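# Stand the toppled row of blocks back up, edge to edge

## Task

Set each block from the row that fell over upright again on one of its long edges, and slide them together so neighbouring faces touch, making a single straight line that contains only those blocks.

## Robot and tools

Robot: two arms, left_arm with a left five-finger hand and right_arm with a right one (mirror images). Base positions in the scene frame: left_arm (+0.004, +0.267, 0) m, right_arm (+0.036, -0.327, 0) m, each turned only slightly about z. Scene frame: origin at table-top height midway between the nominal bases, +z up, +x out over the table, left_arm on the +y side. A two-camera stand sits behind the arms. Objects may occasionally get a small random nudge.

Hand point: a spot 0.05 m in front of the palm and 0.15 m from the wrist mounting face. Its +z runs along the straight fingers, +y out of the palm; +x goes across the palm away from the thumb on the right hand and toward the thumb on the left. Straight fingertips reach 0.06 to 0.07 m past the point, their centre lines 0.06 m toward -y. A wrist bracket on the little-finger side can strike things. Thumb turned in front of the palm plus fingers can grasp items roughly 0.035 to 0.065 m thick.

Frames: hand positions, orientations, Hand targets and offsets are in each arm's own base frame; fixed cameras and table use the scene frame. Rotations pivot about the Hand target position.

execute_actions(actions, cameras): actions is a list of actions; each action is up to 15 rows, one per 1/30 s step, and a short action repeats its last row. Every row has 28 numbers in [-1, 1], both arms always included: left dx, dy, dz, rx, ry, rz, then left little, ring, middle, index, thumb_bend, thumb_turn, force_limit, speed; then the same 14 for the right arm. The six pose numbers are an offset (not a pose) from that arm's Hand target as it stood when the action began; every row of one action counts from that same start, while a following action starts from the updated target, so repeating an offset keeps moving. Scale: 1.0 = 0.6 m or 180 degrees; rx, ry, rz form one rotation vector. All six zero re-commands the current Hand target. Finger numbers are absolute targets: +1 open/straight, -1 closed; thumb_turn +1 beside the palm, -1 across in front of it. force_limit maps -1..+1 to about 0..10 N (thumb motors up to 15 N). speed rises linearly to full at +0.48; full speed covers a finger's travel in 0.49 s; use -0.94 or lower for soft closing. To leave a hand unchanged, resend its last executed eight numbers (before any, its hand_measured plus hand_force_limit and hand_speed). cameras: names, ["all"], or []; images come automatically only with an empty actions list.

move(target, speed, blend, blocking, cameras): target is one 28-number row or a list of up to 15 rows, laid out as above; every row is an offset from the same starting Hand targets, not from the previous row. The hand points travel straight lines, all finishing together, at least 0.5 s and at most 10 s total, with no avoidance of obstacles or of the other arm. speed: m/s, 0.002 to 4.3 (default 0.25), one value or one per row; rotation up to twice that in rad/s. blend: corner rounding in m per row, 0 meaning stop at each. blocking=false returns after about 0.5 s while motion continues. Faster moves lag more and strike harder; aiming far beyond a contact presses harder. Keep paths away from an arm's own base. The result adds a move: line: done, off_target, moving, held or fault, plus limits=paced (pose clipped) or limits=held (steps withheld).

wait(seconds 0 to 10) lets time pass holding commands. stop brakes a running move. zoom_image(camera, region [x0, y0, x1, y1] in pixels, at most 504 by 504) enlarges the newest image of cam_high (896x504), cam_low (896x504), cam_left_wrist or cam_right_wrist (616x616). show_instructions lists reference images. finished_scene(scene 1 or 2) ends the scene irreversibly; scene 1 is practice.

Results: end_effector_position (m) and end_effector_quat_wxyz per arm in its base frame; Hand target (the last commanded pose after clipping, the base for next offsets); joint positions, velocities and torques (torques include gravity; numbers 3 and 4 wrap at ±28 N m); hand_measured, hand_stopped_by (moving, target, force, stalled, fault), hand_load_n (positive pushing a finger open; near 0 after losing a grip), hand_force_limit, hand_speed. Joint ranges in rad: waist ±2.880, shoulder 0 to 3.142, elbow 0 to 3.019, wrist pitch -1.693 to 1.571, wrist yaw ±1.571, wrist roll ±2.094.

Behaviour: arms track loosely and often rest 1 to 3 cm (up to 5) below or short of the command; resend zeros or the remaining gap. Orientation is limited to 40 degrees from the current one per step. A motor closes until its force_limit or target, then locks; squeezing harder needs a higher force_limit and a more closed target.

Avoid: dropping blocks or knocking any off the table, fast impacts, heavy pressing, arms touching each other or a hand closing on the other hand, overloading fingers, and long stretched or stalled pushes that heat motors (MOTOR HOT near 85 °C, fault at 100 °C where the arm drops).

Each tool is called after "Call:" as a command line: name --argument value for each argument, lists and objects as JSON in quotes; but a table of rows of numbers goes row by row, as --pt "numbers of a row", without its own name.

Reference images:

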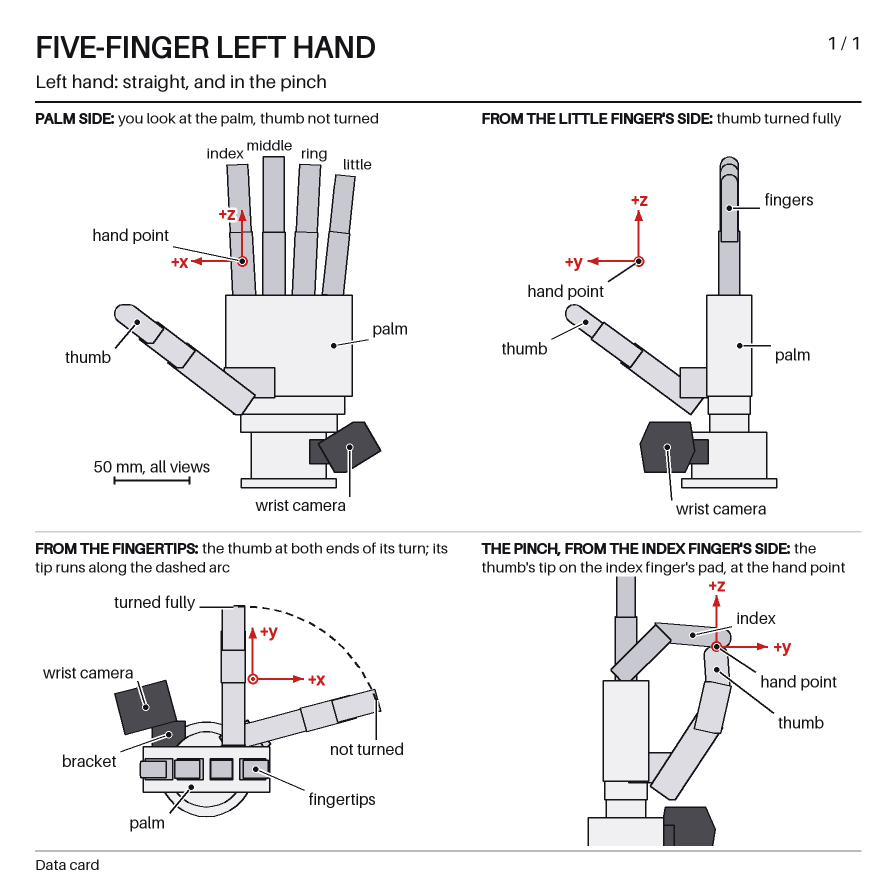

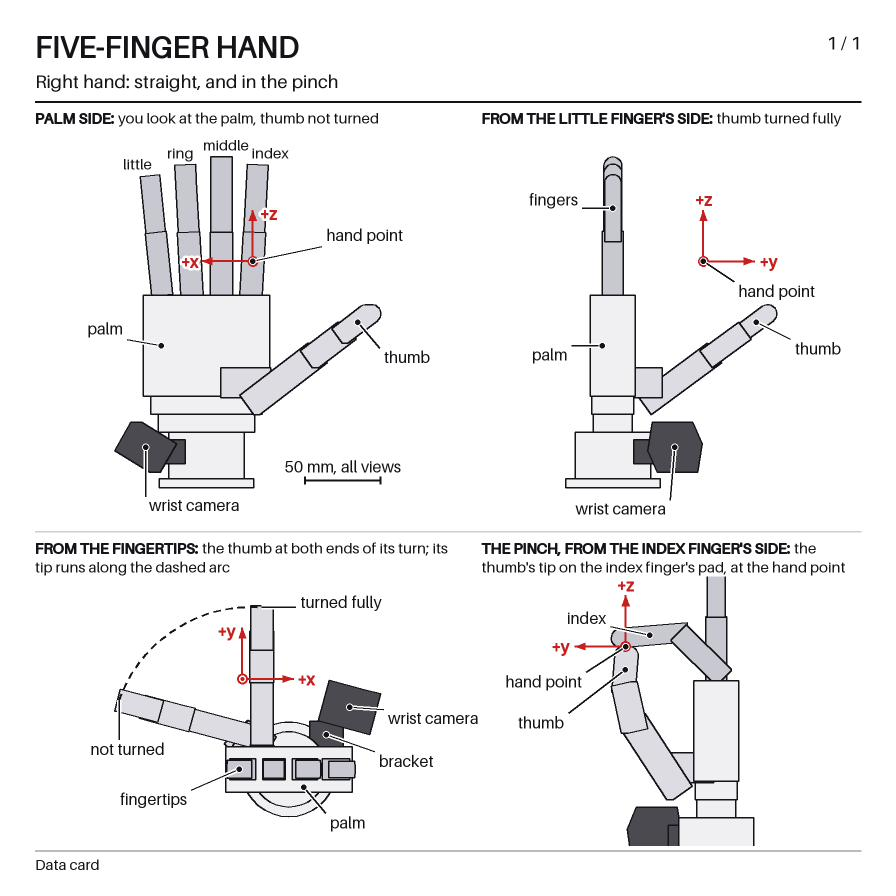

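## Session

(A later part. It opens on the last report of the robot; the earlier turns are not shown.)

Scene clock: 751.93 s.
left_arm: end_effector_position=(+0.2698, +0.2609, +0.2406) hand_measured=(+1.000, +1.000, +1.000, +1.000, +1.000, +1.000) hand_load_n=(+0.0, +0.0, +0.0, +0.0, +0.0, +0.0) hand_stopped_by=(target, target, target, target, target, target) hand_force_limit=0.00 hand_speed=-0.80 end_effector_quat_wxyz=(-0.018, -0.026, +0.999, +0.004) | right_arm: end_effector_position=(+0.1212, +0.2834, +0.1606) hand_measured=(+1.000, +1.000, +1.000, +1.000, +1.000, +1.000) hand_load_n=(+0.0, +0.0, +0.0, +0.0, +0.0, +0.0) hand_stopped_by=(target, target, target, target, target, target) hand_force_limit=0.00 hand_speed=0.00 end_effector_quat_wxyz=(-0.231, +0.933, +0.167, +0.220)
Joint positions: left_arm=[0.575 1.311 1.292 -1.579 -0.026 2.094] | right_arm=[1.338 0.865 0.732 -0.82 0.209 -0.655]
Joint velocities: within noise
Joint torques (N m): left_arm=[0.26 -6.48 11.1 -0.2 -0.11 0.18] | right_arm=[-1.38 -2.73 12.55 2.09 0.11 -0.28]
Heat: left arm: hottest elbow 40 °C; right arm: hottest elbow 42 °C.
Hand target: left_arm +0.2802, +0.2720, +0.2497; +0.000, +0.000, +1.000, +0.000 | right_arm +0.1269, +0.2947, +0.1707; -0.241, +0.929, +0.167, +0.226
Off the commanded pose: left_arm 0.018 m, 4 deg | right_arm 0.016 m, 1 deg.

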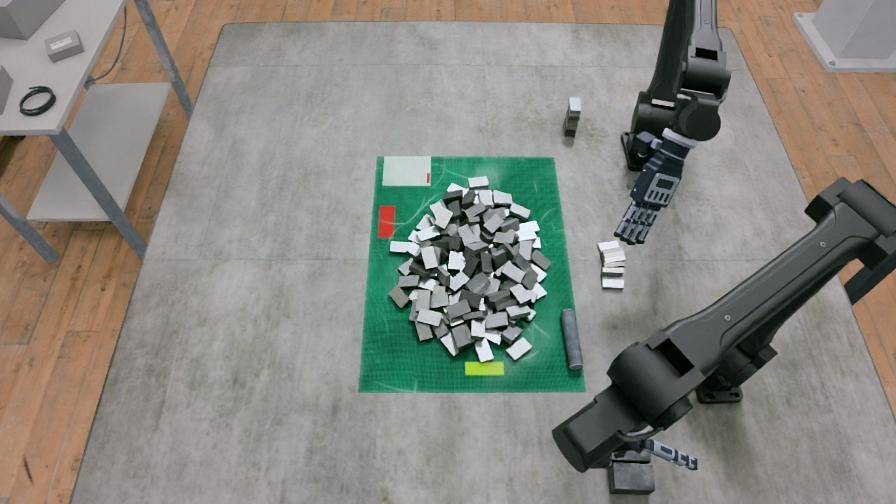

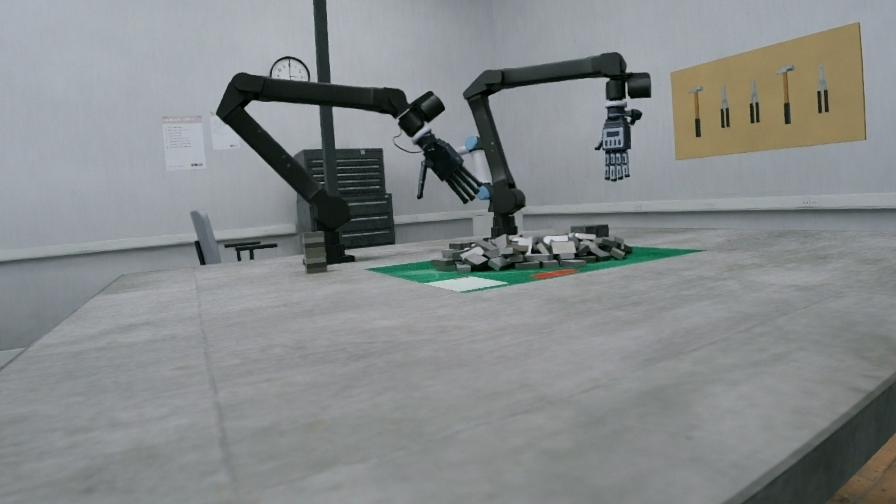

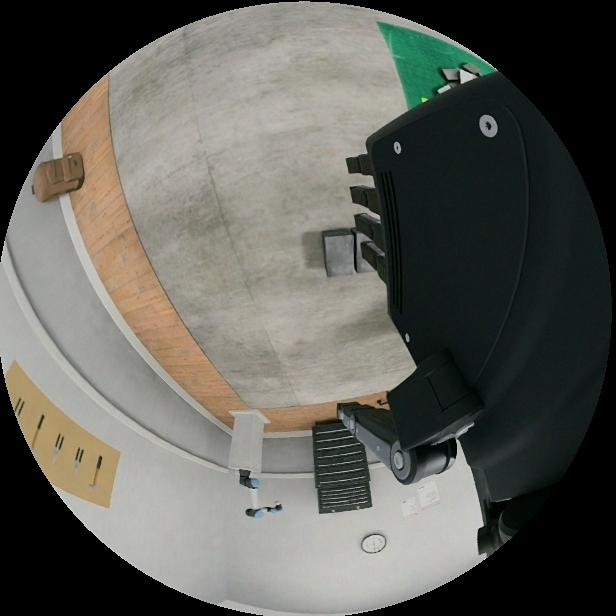

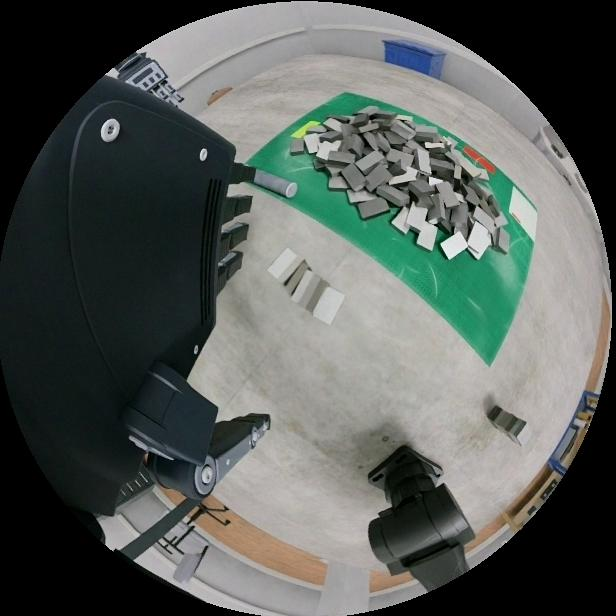

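Call:
move --target '[0,0,0,0,0,0, 1,1,1,1,1,1,0.0,-0.8, 0.022,-0.125,0.05,0.2225,0.0605,-0.5204, 1,1,1,0.2,1,-0.84,0.0,0.0]' --speed 0.3 --cameras '["all"]'

Scene clock: 827.17 s.
left_arm: end_effector_position=(+0.2698, +0.2609, +0.2406) hand_measured=(+1.000, +1.000, +1.000, +1.000, +1.000, +1.000) hand_load_n=(+0.0, +0.0, +0.0, +0.0, +0.0, +0.0) hand_stopped_by=(target, target, target, target, target, target) hand_force_limit=0.00 hand_speed=-0.80 end_effector_quat_wxyz=(-0.018, -0.026, +0.999, +0.004) | right_arm: end_effector_position=(+0.1392, +0.2069, +0.1820) hand_measured=(+1.000, +1.000, +1.000, +0.200, +1.000, -0.840) hand_load_n=(+0.0, +0.0, +0.0, +0.0, +0.0, +0.0) hand_stopped_by=(target, target, target, target, target, target) hand_force_limit=0.00 hand_speed=0.00 end_effector_quat_wxyz=(-0.274, +0.652, -0.642, +0.295)
Joint positions: left_arm=[0.575 1.311 1.292 -1.579 -0.026 2.094] | right_arm=[1.374 0.748 0.731 -1.374 0.814 1.281]
Joint torques (N m): left_arm=[0.26 -6.48 11.1 -0.2 -0.11 0.19] | right_arm=[-1.26 -1.03 13.65 0.62 0.72 0.09]
Heat: left arm: hottest elbow 41 °C; right arm: hottest elbow 45 °C.
Hand target: left_arm +0.2802, +0.2720, +0.2497; +0.000, +0.000, +1.000, +0.000 | right_arm +0.1401, +0.2196, +0.2006; -0.287, +0.646, -0.646, +0.288
Off the commanded pose: left_arm 0.018 m, 4 deg | right_arm 0.023 m, 2 deg.
joint sent to its limit (left arm) — joint 6 (wrist roll), upper limit. The joint targets are off in orientation, not in position.
move: off_target (left_arm, right_arm)

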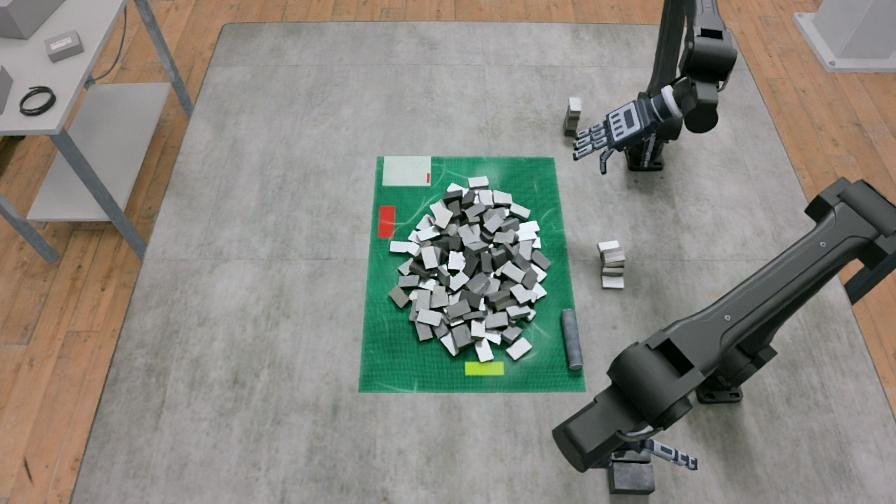

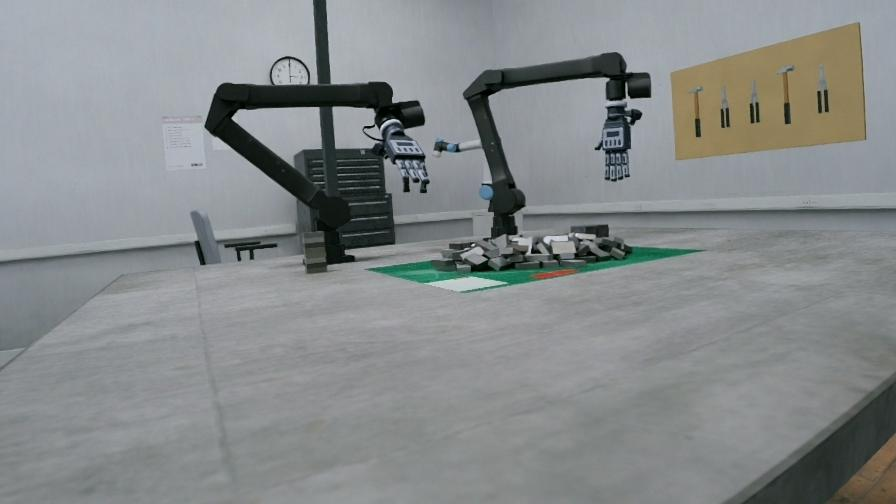

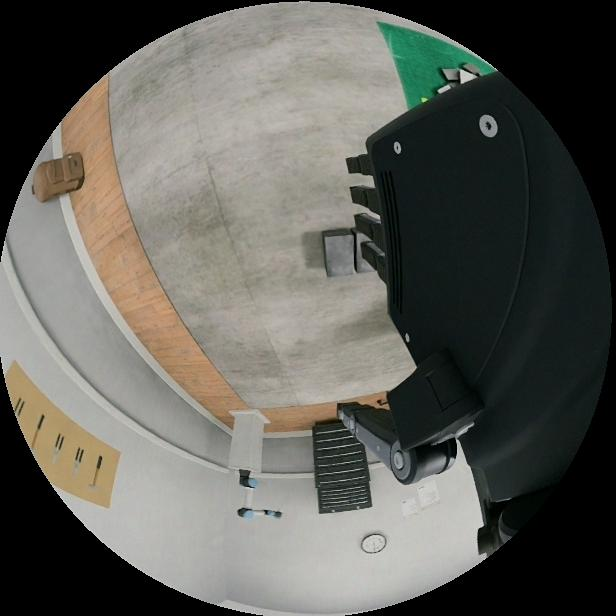

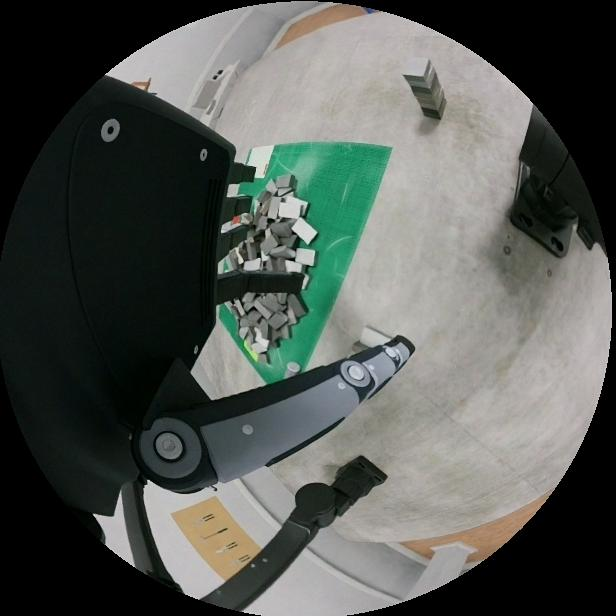

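Call:
move --target '[0,0,0,0,0,0, 1,1,1,1,1,1,0.0,-0.8, 0.028,0.117,-0.168,0,0,0.0556, 1,1,1,0.2,1,-0.84,0.0,0.0]' --speed 0.2 --cameras '["cam_high","cam_right_wrist"]'

Scene clock: 838.77 s.
left_arm: end_effector_position=(+0.2698, +0.2609, +0.2406) hand_measured=(+1.000, +1.000, +1.000, +1.000, +1.000, +1.000) hand_load_n=(+0.0, +0.0, +0.0, +0.0, +0.0, +0.0) hand_stopped_by=(target, target, target, target, target, target) hand_force_limit=0.00 hand_speed=-0.80 end_effector_quat_wxyz=(-0.018, -0.026, +0.999, +0.004) | right_arm: end_effector_position=(+0.1544, +0.2892, +0.1039) hand_measured=(+1.000, +1.000, +1.000, +0.200, +1.000, -0.840) hand_load_n=(+0.0, +0.0, +0.0, +0.0, +0.0, +0.0) hand_stopped_by=(target, target, target, target, target, target) hand_force_limit=0.00 hand_speed=0.00 end_effector_quat_wxyz=(-0.315, +0.698, -0.589, +0.259)
Joint positions: left_arm=[0.575 1.311 1.292 -1.579 -0.026 2.094] | right_arm=[1.338 0.952 0.597 -0.794 0.75 1.001]
Joint torques (N m): left_arm=[0.32 -6.48 11.08 -0.2 -0.11 0.18] | right_arm=[-2.78 -4.42 9.37 1.65 0.42 -0.17]
Heat: left arm: hottest elbow 41 °C; right arm: hottest elbow 47 °C.
Hand target: left_arm +0.2802, +0.2720, +0.2497; +0.000, +0.000, +1.000, +0.000 | right_arm +0.1570, +0.2898, +0.0999; -0.311, +0.700, -0.587, +0.261
Off the commanded pose: left_arm 0.018 m, 4 deg | right_arm 0.005 m, 1 deg.
joint sent to its limit (left arm) — joint 6 (wrist roll), upper limit. The joint targets are off in orientation, not in position.
move: off_target (left_arm)
Images, in order (width x height): cam_high 896x504, cam_right_wrist 616x616.

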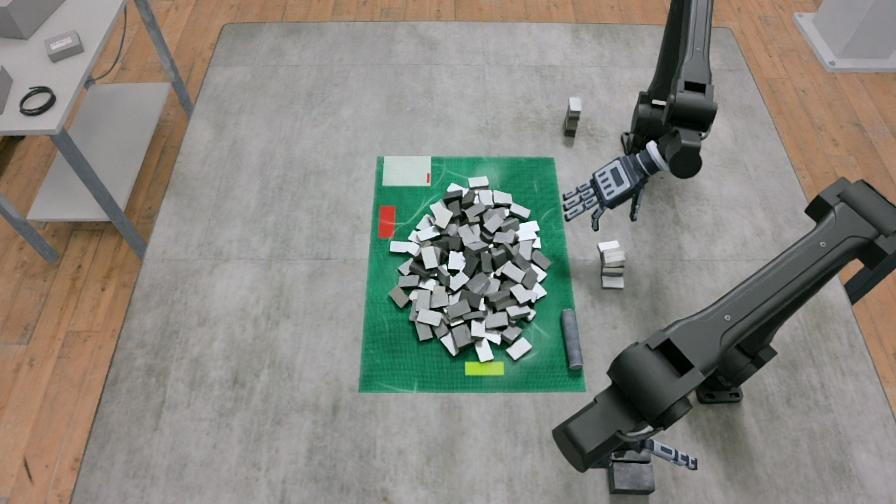

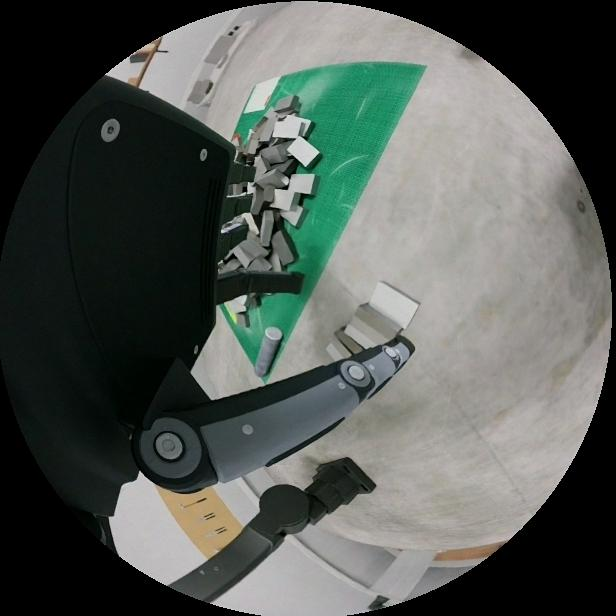

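Call:
move --target '[0,0,0,0,0,0, 1,1,1,1,1,1,0.0,-0.8, 0,0,-0.085,0,0,0, 1,1,1,0.2,1,-0.84,0.0,0.0]' --speed 0.1 --cameras '["cam_high","cam_right_wrist"]'

Call:
zoom_image --camera "cam_high" --region '[560, 190, 660, 300]'

Call:
zoom_image --camera "cam_right_wrist" --region '[220, 220, 470, 430]'

Scene clock: 845.07 s.
left_arm: end_effector_position=(+0.2698, +0.2609, +0.2406) hand_measured=(+1.000, +1.000, +1.000, +1.000, +1.000, +1.000) hand_load_n=(+0.0, +0.0, +0.0, +0.0, +0.0, +0.0) hand_stopped_by=(target, target, target, target, target, target) hand_force_limit=0.00 hand_speed=-0.80 end_effector_quat_wxyz=(-0.018, -0.026, +0.999, +0.004) | right_arm: end_effector_position=(+0.1545, +0.2893, +0.0529) hand_measured=(+1.000, +1.000, +1.000, +0.200, +1.000, -0.840) hand_load_n=(+0.5, +0.0, +0.0, +0.0, +0.0, +0.0) hand_stopped_by=(target, target, target, target, target, target) hand_force_limit=0.00 hand_speed=0.00 end_effector_quat_wxyz=(-0.315, +0.698, -0.589, +0.259)
Joint positions: left_arm=[0.575 1.311 1.292 -1.579 -0.026 2.094] | right_arm=[1.338 1.039 0.497 -0.607 0.75 1]
Joint torques (N m): left_arm=[0.32 -6.48 11.08 -0.2 -0.11 0.18] | right_arm=[-0.79 -4.37 8.59 1.76 0.49 -0.19]
Heat: left arm: hottest elbow 41 °C; right arm: hottest elbow 45 °C.
Hand target: left_arm +0.2802, +0.2720, +0.2497; +0.000, +0.000, +1.000, +0.000 | right_arm +0.1570, +0.2898, +0.0489; -0.311, +0.700, -0.587, +0.261
Off the commanded pose: left_arm 0.018 m, 4 deg | right_arm 0.005 m, 1 deg.
joint sent to its limit (left arm) — joint 6 (wrist roll), upper limit. The joint targets are off in orientation, not in position.
move: off_target (left_arm)
Images, in order (width x height): cam_high 896x504, cam_right_wrist 616x616.

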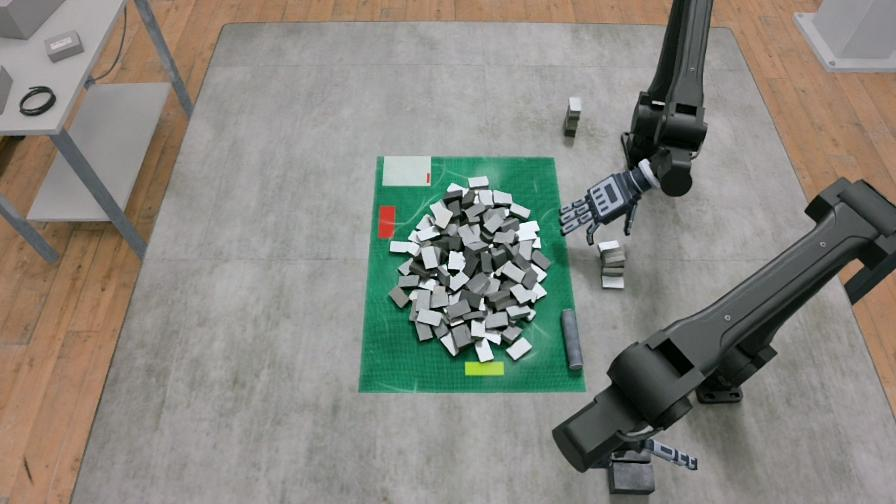

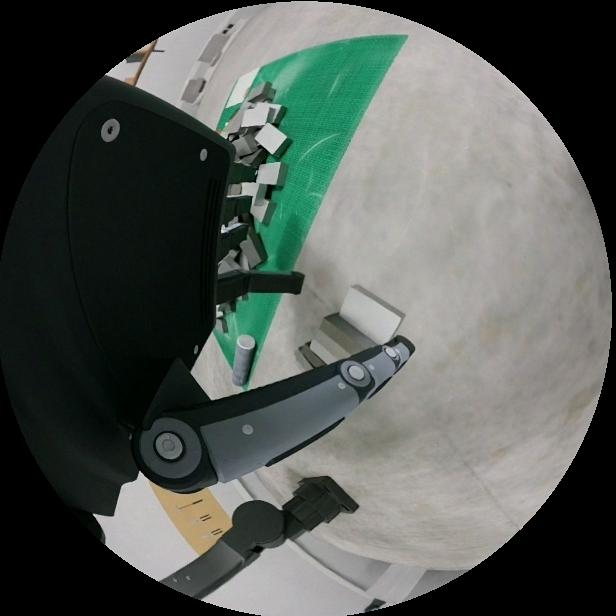

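Scaled by 4.582 from the camera's 896x504 image, which has a finer 1280x720 frame.

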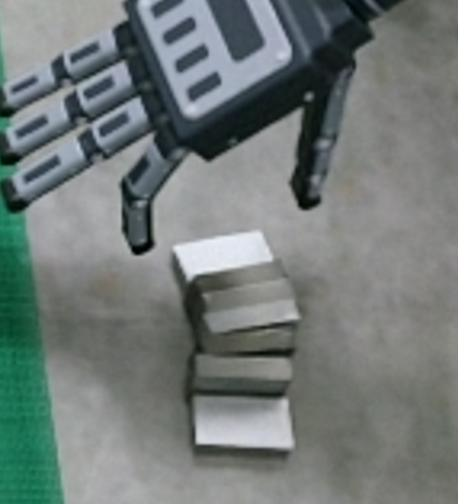

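Scaled by 2.016 from the camera's 616x616 image, which has a finer 880x880 frame.

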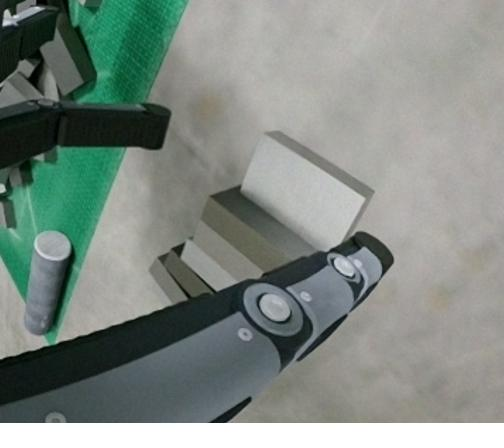

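Call:
move --target '[0,0,0,0,0,0, 1,1,1,1,1,1,0.0,-0.8, 0.004,0.0035,-0.05,0,0,-0.0389, 1,1,1,0.2,1,-0.84,0.0,0.0]' --speed 0.05 --cameras '["cam_high","cam_right_wrist"]'

Call:
zoom_image --camera "cam_high" --region '[560, 190, 660, 300]'

Call:
zoom_image --camera "cam_right_wrist" --region '[220, 220, 470, 430]'

Scene clock: 887.37 s.
left_arm: end_effector_position=(+0.2698, +0.2609, +0.2406) hand_measured=(+1.000, +1.000, +1.000, +1.000, +1.000, +1.000) hand_load_n=(+0.0, +0.0, +0.0, +0.0, +0.0, +0.0) hand_stopped_by=(target, target, target, target, target, target) hand_force_limit=0.00 hand_speed=-0.80 end_effector_quat_wxyz=(-0.018, -0.026, +0.999, +0.004) | right_arm: end_effector_position=(+0.1599, +0.2847, +0.0199) hand_measured=(+1.000, +1.000, +1.000, +0.200, +1.000, -0.840) hand_load_n=(+0.0, +0.0, +0.0, +0.0, +0.0, +0.0) hand_stopped_by=(target, target, target, target, target, target) hand_force_limit=0.00 hand_speed=0.00 end_effector_quat_wxyz=(-0.290, +0.665, -0.627, +0.283)
Joint positions: left_arm=[0.575 1.311 1.292 -1.579 -0.026 2.094] | right_arm=[1.344 1.177 0.497 -0.607 0.795 1.166]
Joint torques (N m): left_arm=[0.32 -6.42 11.1 -0.18 -0.11 0.19] | right_arm=[-1.03 -4.37 8.46 1.55 0.69 0.11]
Heat: left arm: hottest elbow 41 °C; right arm: hottest elbow 39 °C.
Hand target: left_arm +0.2802, +0.2720, +0.2497; +0.000, +0.000, +1.000, +0.000 | right_arm +0.1593, +0.2919, +0.0188; -0.294, +0.663, -0.629, +0.280
Off the commanded pose: left_arm 0.018 m, 4 deg | right_arm 0.007 m, 1 deg.
joint sent to its limit (left arm) — joint 6 (wrist roll), upper limit. The joint targets are off in orientation, not in position.
move: off_target (left_arm)
Images, in order (width x height): cam_high 896x504, cam_right_wrist 616x616.

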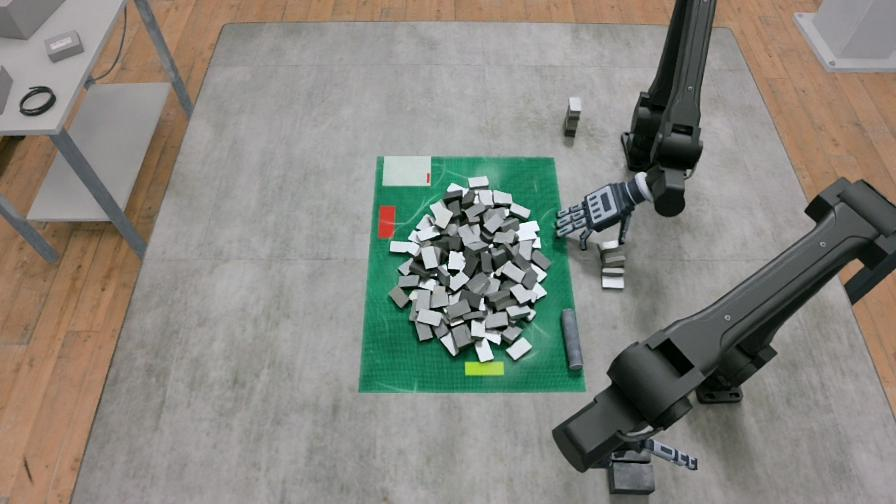

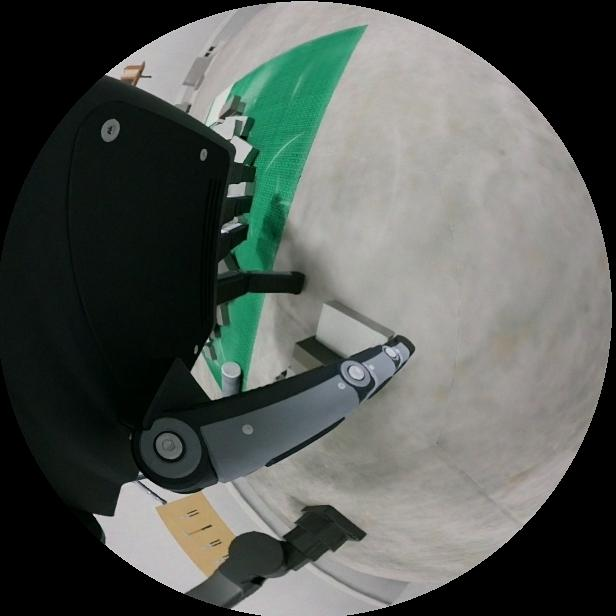

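Scaled by 4.582 from the camera's 896x504 image, which has a finer 1280x720 frame.

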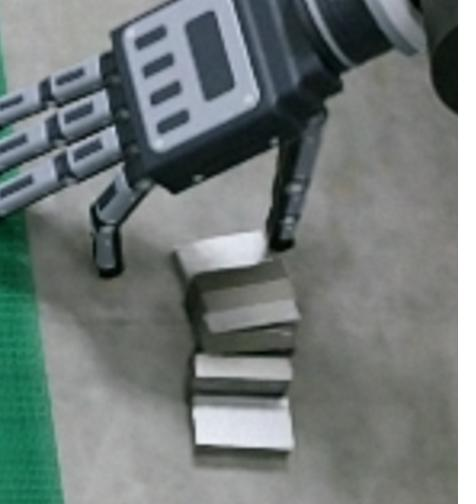

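Scaled by 2.016 from the camera's 616x616 image, which has a finer 880x880 frame.

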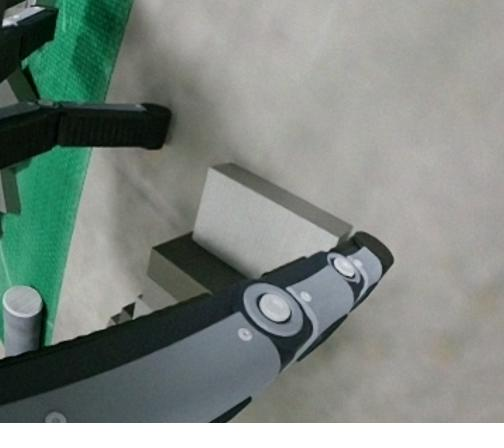

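Call:
move --target '[0,0,0,0,0,0, 1,1,1,1,1,1,0.0,-0.8, -0.003,0.012,0.0,0,0,0, 1,1,1,0.2,1,-0.84,0.0,0.0]' --speed 0.05 --cameras '["cam_high","cam_right_wrist"]'

Call:
zoom_image --camera "cam_right_wrist" --region '[260, 250, 430, 390]'

Scene clock: 897.33 s.
left_arm: end_effector_position=(+0.2698, +0.2609, +0.2406) hand_measured=(+1.000, +1.000, +1.000, +1.000, +1.000, +1.000) hand_load_n=(+0.0, +0.0, +0.0, +0.0, +0.0, +0.0) hand_stopped_by=(target, target, target, target, target, target) hand_force_limit=0.00 hand_speed=-0.80 end_effector_quat_wxyz=(-0.018, -0.026, +0.999, +0.004) | right_arm: end_effector_position=(+0.1598, +0.2849, +0.0190) hand_measured=(+1.000, +1.000, +1.000, +0.200, +1.000, -0.840) hand_load_n=(+0.0, +0.0, +0.0, -3.0, +0.0, +0.0) hand_stopped_by=(target, target, target, target, target, target) hand_force_limit=0.00 hand_speed=0.00 end_effector_quat_wxyz=(-0.293, +0.663, -0.625, +0.288)
Joint positions: left_arm=[0.575 1.311 1.292 -1.579 -0.026 2.094] | right_arm=[1.355 1.185 0.497 -0.607 0.812 1.176]
Joint torques (N m): left_arm=[0.32 -6.48 11.1 -0.2 -0.11 0.19] | right_arm=[0.32 -4.95 10.06 1.05 0.22 0.1]
Heat: left arm: hottest elbow 41 °C; right arm: hottest elbow 38 °C.
Hand target: left_arm +0.2802, +0.2720, +0.2497; +0.000, +0.000, +1.000, +0.000 | right_arm +0.1576, +0.2991, +0.0188; -0.294, +0.663, -0.629, +0.280
Off the commanded pose: left_arm 0.018 m, 4 deg | right_arm 0.014 m, 1 deg.
joint sent to its limit (left arm) — joint 6 (wrist roll), upper limit. The joint targets are off in orientation, not in position.
move: off_target (left_arm, right_arm)
Images, in order (width x height): cam_high 896x504, cam_right_wrist 616x616.

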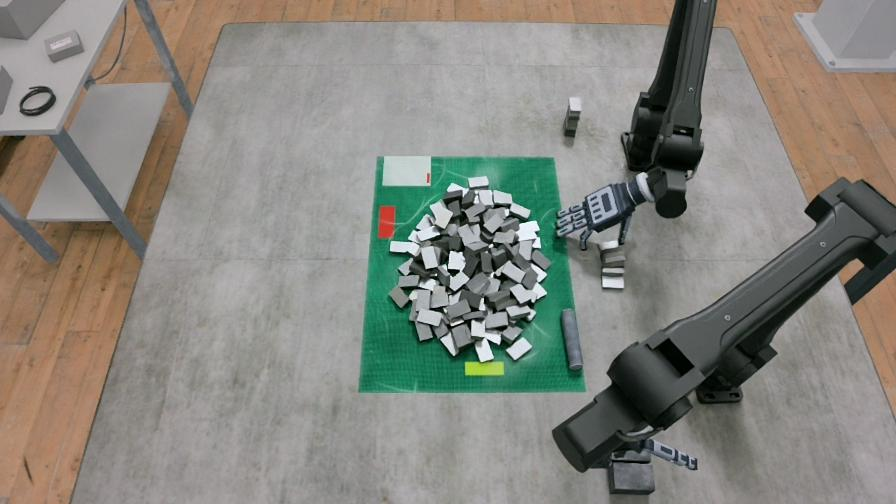

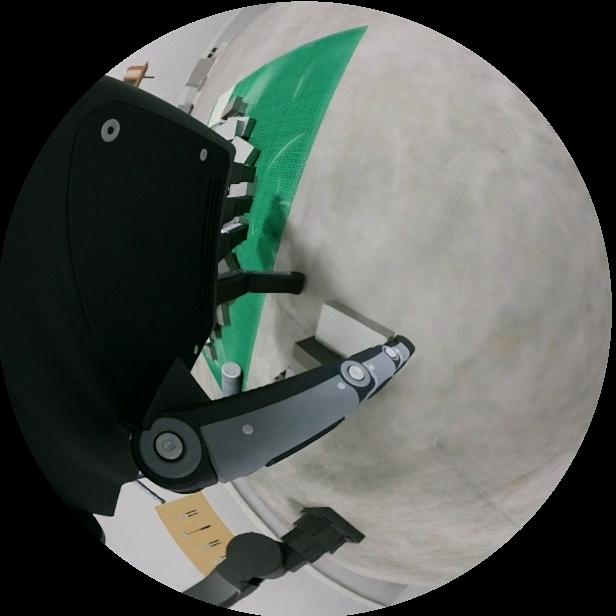

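Scaled by 2.965 from the camera's 616x616 image, which has a finer 880x880 frame.

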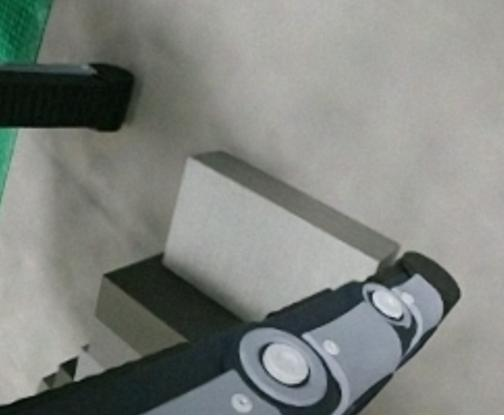

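Call:
move --target '[0,0,0,0,0,0, 1,1,1,1,1,1,0.0,-0.8, 0.0,-0.005,0.012,0,0,0, 1,1,1,0.2,1,-0.84,0.0,0.0]' --speed 0.05 --cameras '["cam_right_wrist"]'

Call:
zoom_image --camera "cam_right_wrist" --region '[260, 250, 430, 390]'

Scene clock: 902.80 s.
left_arm: end_effector_position=(+0.2698, +0.2609, +0.2406) hand_measured=(+1.000, +1.000, +1.000, +1.000, +1.000, +1.000) hand_load_n=(+0.0, +0.0, +0.0, +0.0, +0.0, +0.0) hand_stopped_by=(target, target, target, target, target, target) hand_force_limit=0.00 hand_speed=-0.80 end_effector_quat_wxyz=(-0.018, -0.026, +0.999, +0.004) | right_arm: end_effector_position=(+0.1594, +0.2847, +0.0192) hand_measured=(+1.000, +1.000, +1.000, +0.200, +1.000, -0.840) hand_load_n=(+0.0, +0.0, +0.0, +0.5, +0.0, +0.0) hand_stopped_by=(target, target, target, target, target, target) hand_force_limit=0.00 hand_speed=0.00 end_effector_quat_wxyz=(-0.292, +0.662, -0.627, +0.288)
Joint positions: left_arm=[0.575 1.311 1.292 -1.579 -0.026 2.094] | right_arm=[1.355 1.185 0.499 -0.614 0.81 1.184]
Joint torques (N m): left_arm=[0.26 -6.42 11.1 -0.2 -0.11 0.19] | right_arm=[-0.73 -6.59 9.77 0.31 0.23 -0.05]
Heat: left arm: hottest elbow 41 °C; right arm: hottest elbow 38 °C.
Hand target: left_arm +0.2802, +0.2720, +0.2497; +0.000, +0.000, +1.000, +0.000 | right_arm +0.1575, +0.2962, +0.0261; -0.294, +0.663, -0.629, +0.280
Off the commanded pose: left_arm 0.018 m, 4 deg | right_arm 0.013 m, 1 deg.
joint sent to its limit (left arm) — joint 6 (wrist roll), upper limit. The joint targets are off in orientation, not in position.
move: off_target (left_arm, right_arm)
Images, in order (width x height): cam_right_wrist 616x616.

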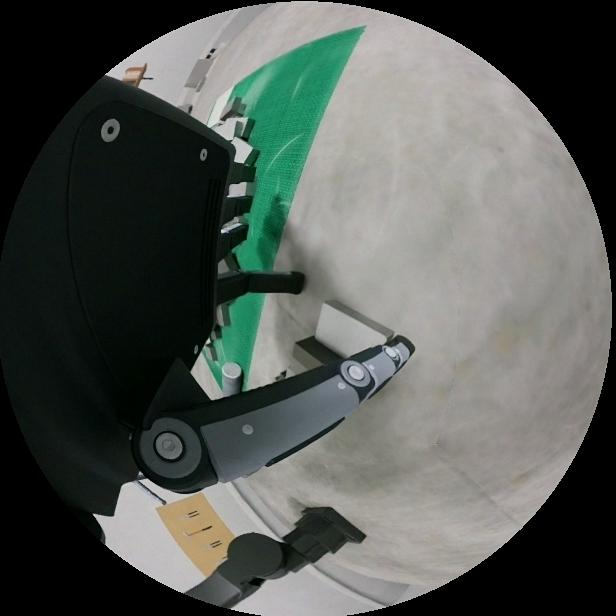

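Scaled by 2.965 from the camera's 616x616 image, which has a finer 880x880 frame.

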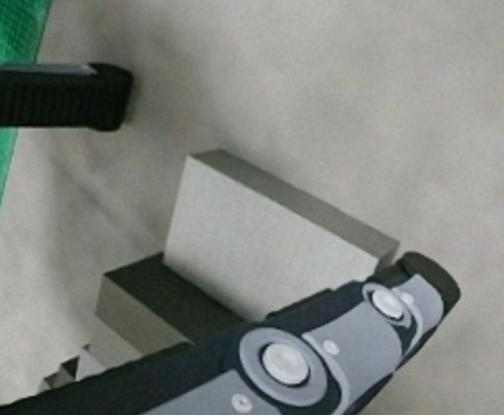

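Call:
move --target '[0,0,0,0,0,0, 1,1,1,1,1,1,0.0,-0.8, 0.0,0.013,0.006,0,0,0, 1,1,1,0.2,1,-0.84,0.0,0.0]' --speed 0.05 --cameras '["cam_right_wrist"]'

Call:
zoom_image --camera "cam_right_wrist" --region '[260, 250, 430, 390]'

Scene clock: 909.13 s.
left_arm: end_effector_position=(+0.2698, +0.2609, +0.2406) hand_measured=(+1.000, +1.000, +1.000, +1.000, +1.000, +1.000) hand_load_n=(+0.5, +0.0, +0.0, +0.0, +0.0, +0.0) hand_stopped_by=(target, target, target, target, target, target) hand_force_limit=0.00 hand_speed=-0.80 end_effector_quat_wxyz=(-0.018, -0.026, +0.999, +0.004) | right_arm: end_effector_position=(+0.1572, +0.2873, +0.0218) hand_measured=(+1.000, +1.000, +1.000, +0.200, +1.000, -0.840) hand_load_n=(+0.0, +0.0, -0.5, +0.0, +0.0, +0.0) hand_stopped_by=(target, target, target, target, target, target) hand_force_limit=0.00 hand_speed=0.00 end_effector_quat_wxyz=(-0.288, +0.665, -0.627, +0.286)
Joint positions: left_arm=[0.575 1.311 1.292 -1.579 -0.026 2.094] | right_arm=[1.36 1.186 0.512 -0.634 0.804 1.188]
Joint torques (N m): left_arm=[0.32 -6.48 11.08 -0.18 -0.11 0.18] | right_arm=[-0.21 -6.01 11 0.76 0.53 0.11]
Heat: left arm: hottest elbow 41 °C; right arm: hottest elbow 38 °C.
Hand target: left_arm +0.2802, +0.2720, +0.2497; +0.000, +0.000, +1.000, +0.000 | right_arm +0.1575, +0.3039, +0.0295; -0.294, +0.663, -0.629, +0.280
Off the commanded pose: left_arm 0.018 m, 4 deg | right_arm 0.018 m, 1 deg.
joint sent to its limit (left arm) — joint 6 (wrist roll), upper limit. The joint targets are off in orientation, not in position.
move: off_target (left_arm, right_arm)
Images, in order (width x height): cam_right_wrist 616x616.

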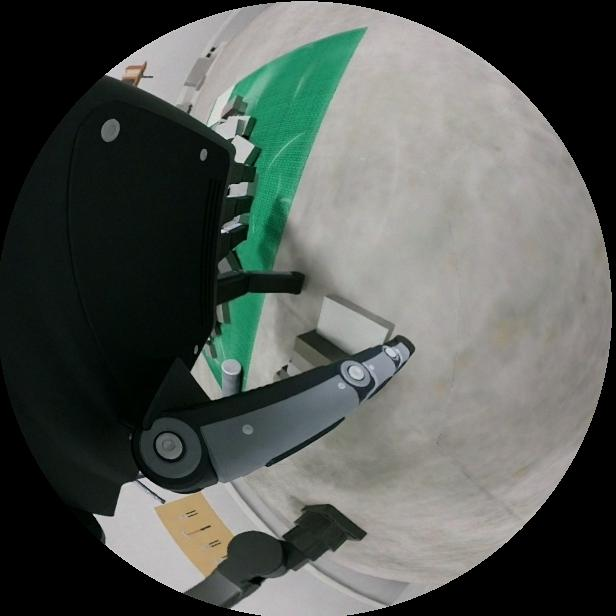

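Scaled by 2.965 from the camera's 616x616 image, which has a finer 880x880 frame.

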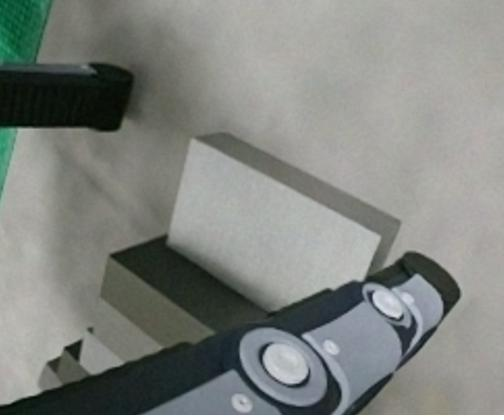

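Call:
move --target '[0,0,0,0,0,0, 1,1,1,1,1,1,0.0,-0.8, 0.0,0.012,0.0,0,0,0, 1,1,1,0.2,1,-0.84,0.0,0.0]' --speed 0.05 --cameras '["cam_right_wrist"]'

Call:
zoom_image --camera "cam_right_wrist" --region '[260, 250, 430, 390]'

Scene clock: 915.97 s.
left_arm: end_effector_position=(+0.2698, +0.2609, +0.2406) hand_measured=(+1.000, +1.000, +1.000, +1.000, +1.000, +1.000) hand_load_n=(+0.0, +0.0, +0.0, +0.0, +0.0, +0.0) hand_stopped_by=(target, target, target, target, target, target) hand_force_limit=0.00 hand_speed=-0.80 end_effector_quat_wxyz=(-0.018, -0.026, +0.999, +0.004) | right_arm: end_effector_position=(+0.1570, +0.2944, +0.0219) hand_measured=(+1.000, +1.000, +1.000, +0.200, +1.000, -0.840) hand_load_n=(+0.0, +0.0, +0.0, +0.0, +0.0, +0.0) hand_stopped_by=(target, target, target, target, target, target) hand_force_limit=0.00 hand_speed=0.00 end_effector_quat_wxyz=(-0.288, +0.666, -0.626, +0.285)
Joint positions: left_arm=[0.575 1.311 1.292 -1.579 -0.026 2.094] | right_arm=[1.365 1.208 0.53 -0.635 0.804 1.195]
Joint torques (N m): left_arm=[0.32 -6.48 11.1 -0.2 -0.11 0.19] | right_arm=[-0.56 -5.89 11.04 0.68 0.53 0.08]
Heat: left arm: hottest elbow 41 °C; right arm: hottest elbow 40 °C.
Hand target: left_arm +0.2802, +0.2720, +0.2497; +0.000, +0.000, +1.000, +0.000 | right_arm +0.1575, +0.3111, +0.0296; -0.294, +0.663, -0.629, +0.280
Off the commanded pose: left_arm 0.018 m, 4 deg | right_arm 0.018 m, 1 deg.
joint sent to its limit (left arm) — joint 6 (wrist roll), upper limit. The joint targets are off in orientation, not in position.
move: off_target (left_arm, right_arm)
Images, in order (width x height): cam_right_wrist 616x616.

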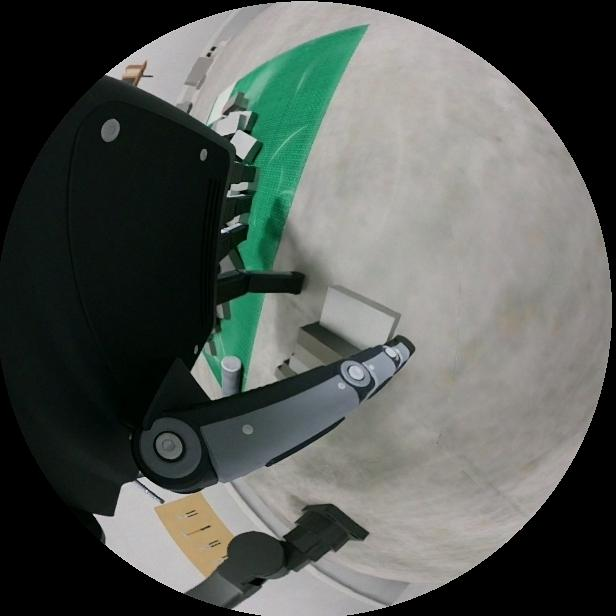

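Scaled by 2.965 from the camera's 616x616 image, which has a finer 880x880 frame.

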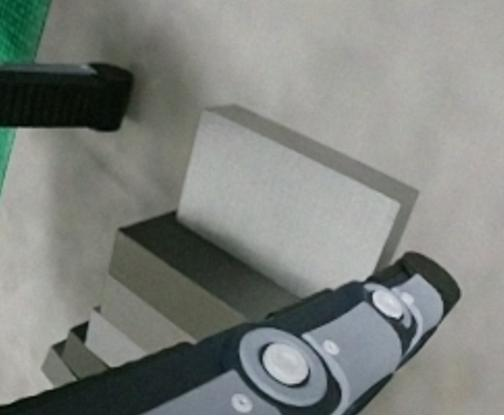

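Call:
move --target '[0,0,0,0,0,0, 1,1,1,1,1,1,0.0,-0.8, 0.0,0.0,0.0,0,0,0, 1,1,1,-0.3,1,-0.84,-0.6,-0.9]' --speed 0.05 --cameras '["cam_right_wrist"]'

Call:
zoom_image --camera "cam_right_wrist" --region '[260, 250, 430, 390]'

Scene clock: 922.97 s.
left_arm: end_effector_position=(+0.2698, +0.2609, +0.2406) hand_measured=(+1.000, +1.000, +1.000, +1.000, +1.000, +1.000) hand_load_n=(+0.0, +0.0, +0.0, +0.0, +0.0, +0.0) hand_stopped_by=(target, target, target, target, target, target) hand_force_limit=0.00 hand_speed=-0.80 end_effector_quat_wxyz=(-0.018, -0.026, +0.999, +0.004) | right_arm: end_effector_position=(+0.1570, +0.2945, +0.0218) hand_measured=(+1.000, +1.000, +1.000, -0.300, +1.000, -0.840) hand_load_n=(+0.0, +0.0, +0.0, +0.5, +0.0, +0.0) hand_stopped_by=(target, target, target, target, target, target) hand_force_limit=-0.60 hand_speed=-0.90 end_effector_quat_wxyz=(-0.288, +0.665, -0.627, +0.285)
Joint positions: left_arm=[0.575 1.311 1.292 -1.579 -0.026 2.094] | right_arm=[1.365 1.209 0.53 -0.635 0.804 1.196]
Joint torques (N m): left_arm=[0.32 -6.48 11.08 -0.2 -0.11 0.19] | right_arm=[-1.03 -5.3 11.14 0.72 0.59 0.09]
Heat: left arm: hottest elbow 41 °C; right arm: hottest elbow 40 °C.
Hand target: left_arm +0.2802, +0.2720, +0.2497; +0.000, +0.000, +1.000, +0.000 | right_arm +0.1575, +0.3111, +0.0295; -0.294, +0.663, -0.629, +0.280
Off the commanded pose: left_arm 0.018 m, 4 deg | right_arm 0.018 m, 1 deg.
joint sent to its limit (left arm) — joint 6 (wrist roll), upper limit. The joint targets are off in orientation, not in position.
move: off_target (left_arm, right_arm)
Images, in order (width x height): cam_right_wrist 616x616.

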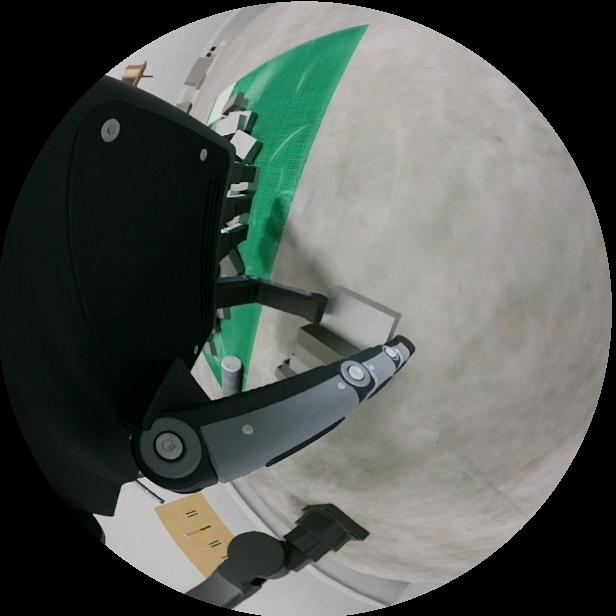

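Scaled by 2.965 from the camera's 616x616 image, which has a finer 880x880 frame.

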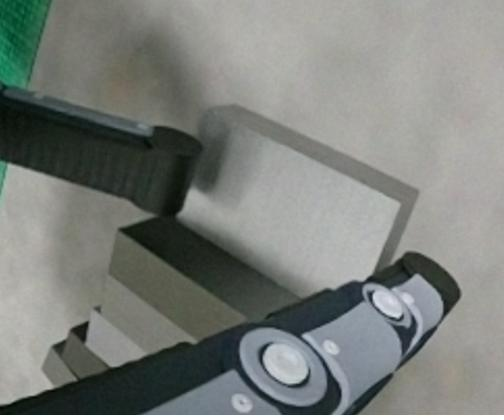

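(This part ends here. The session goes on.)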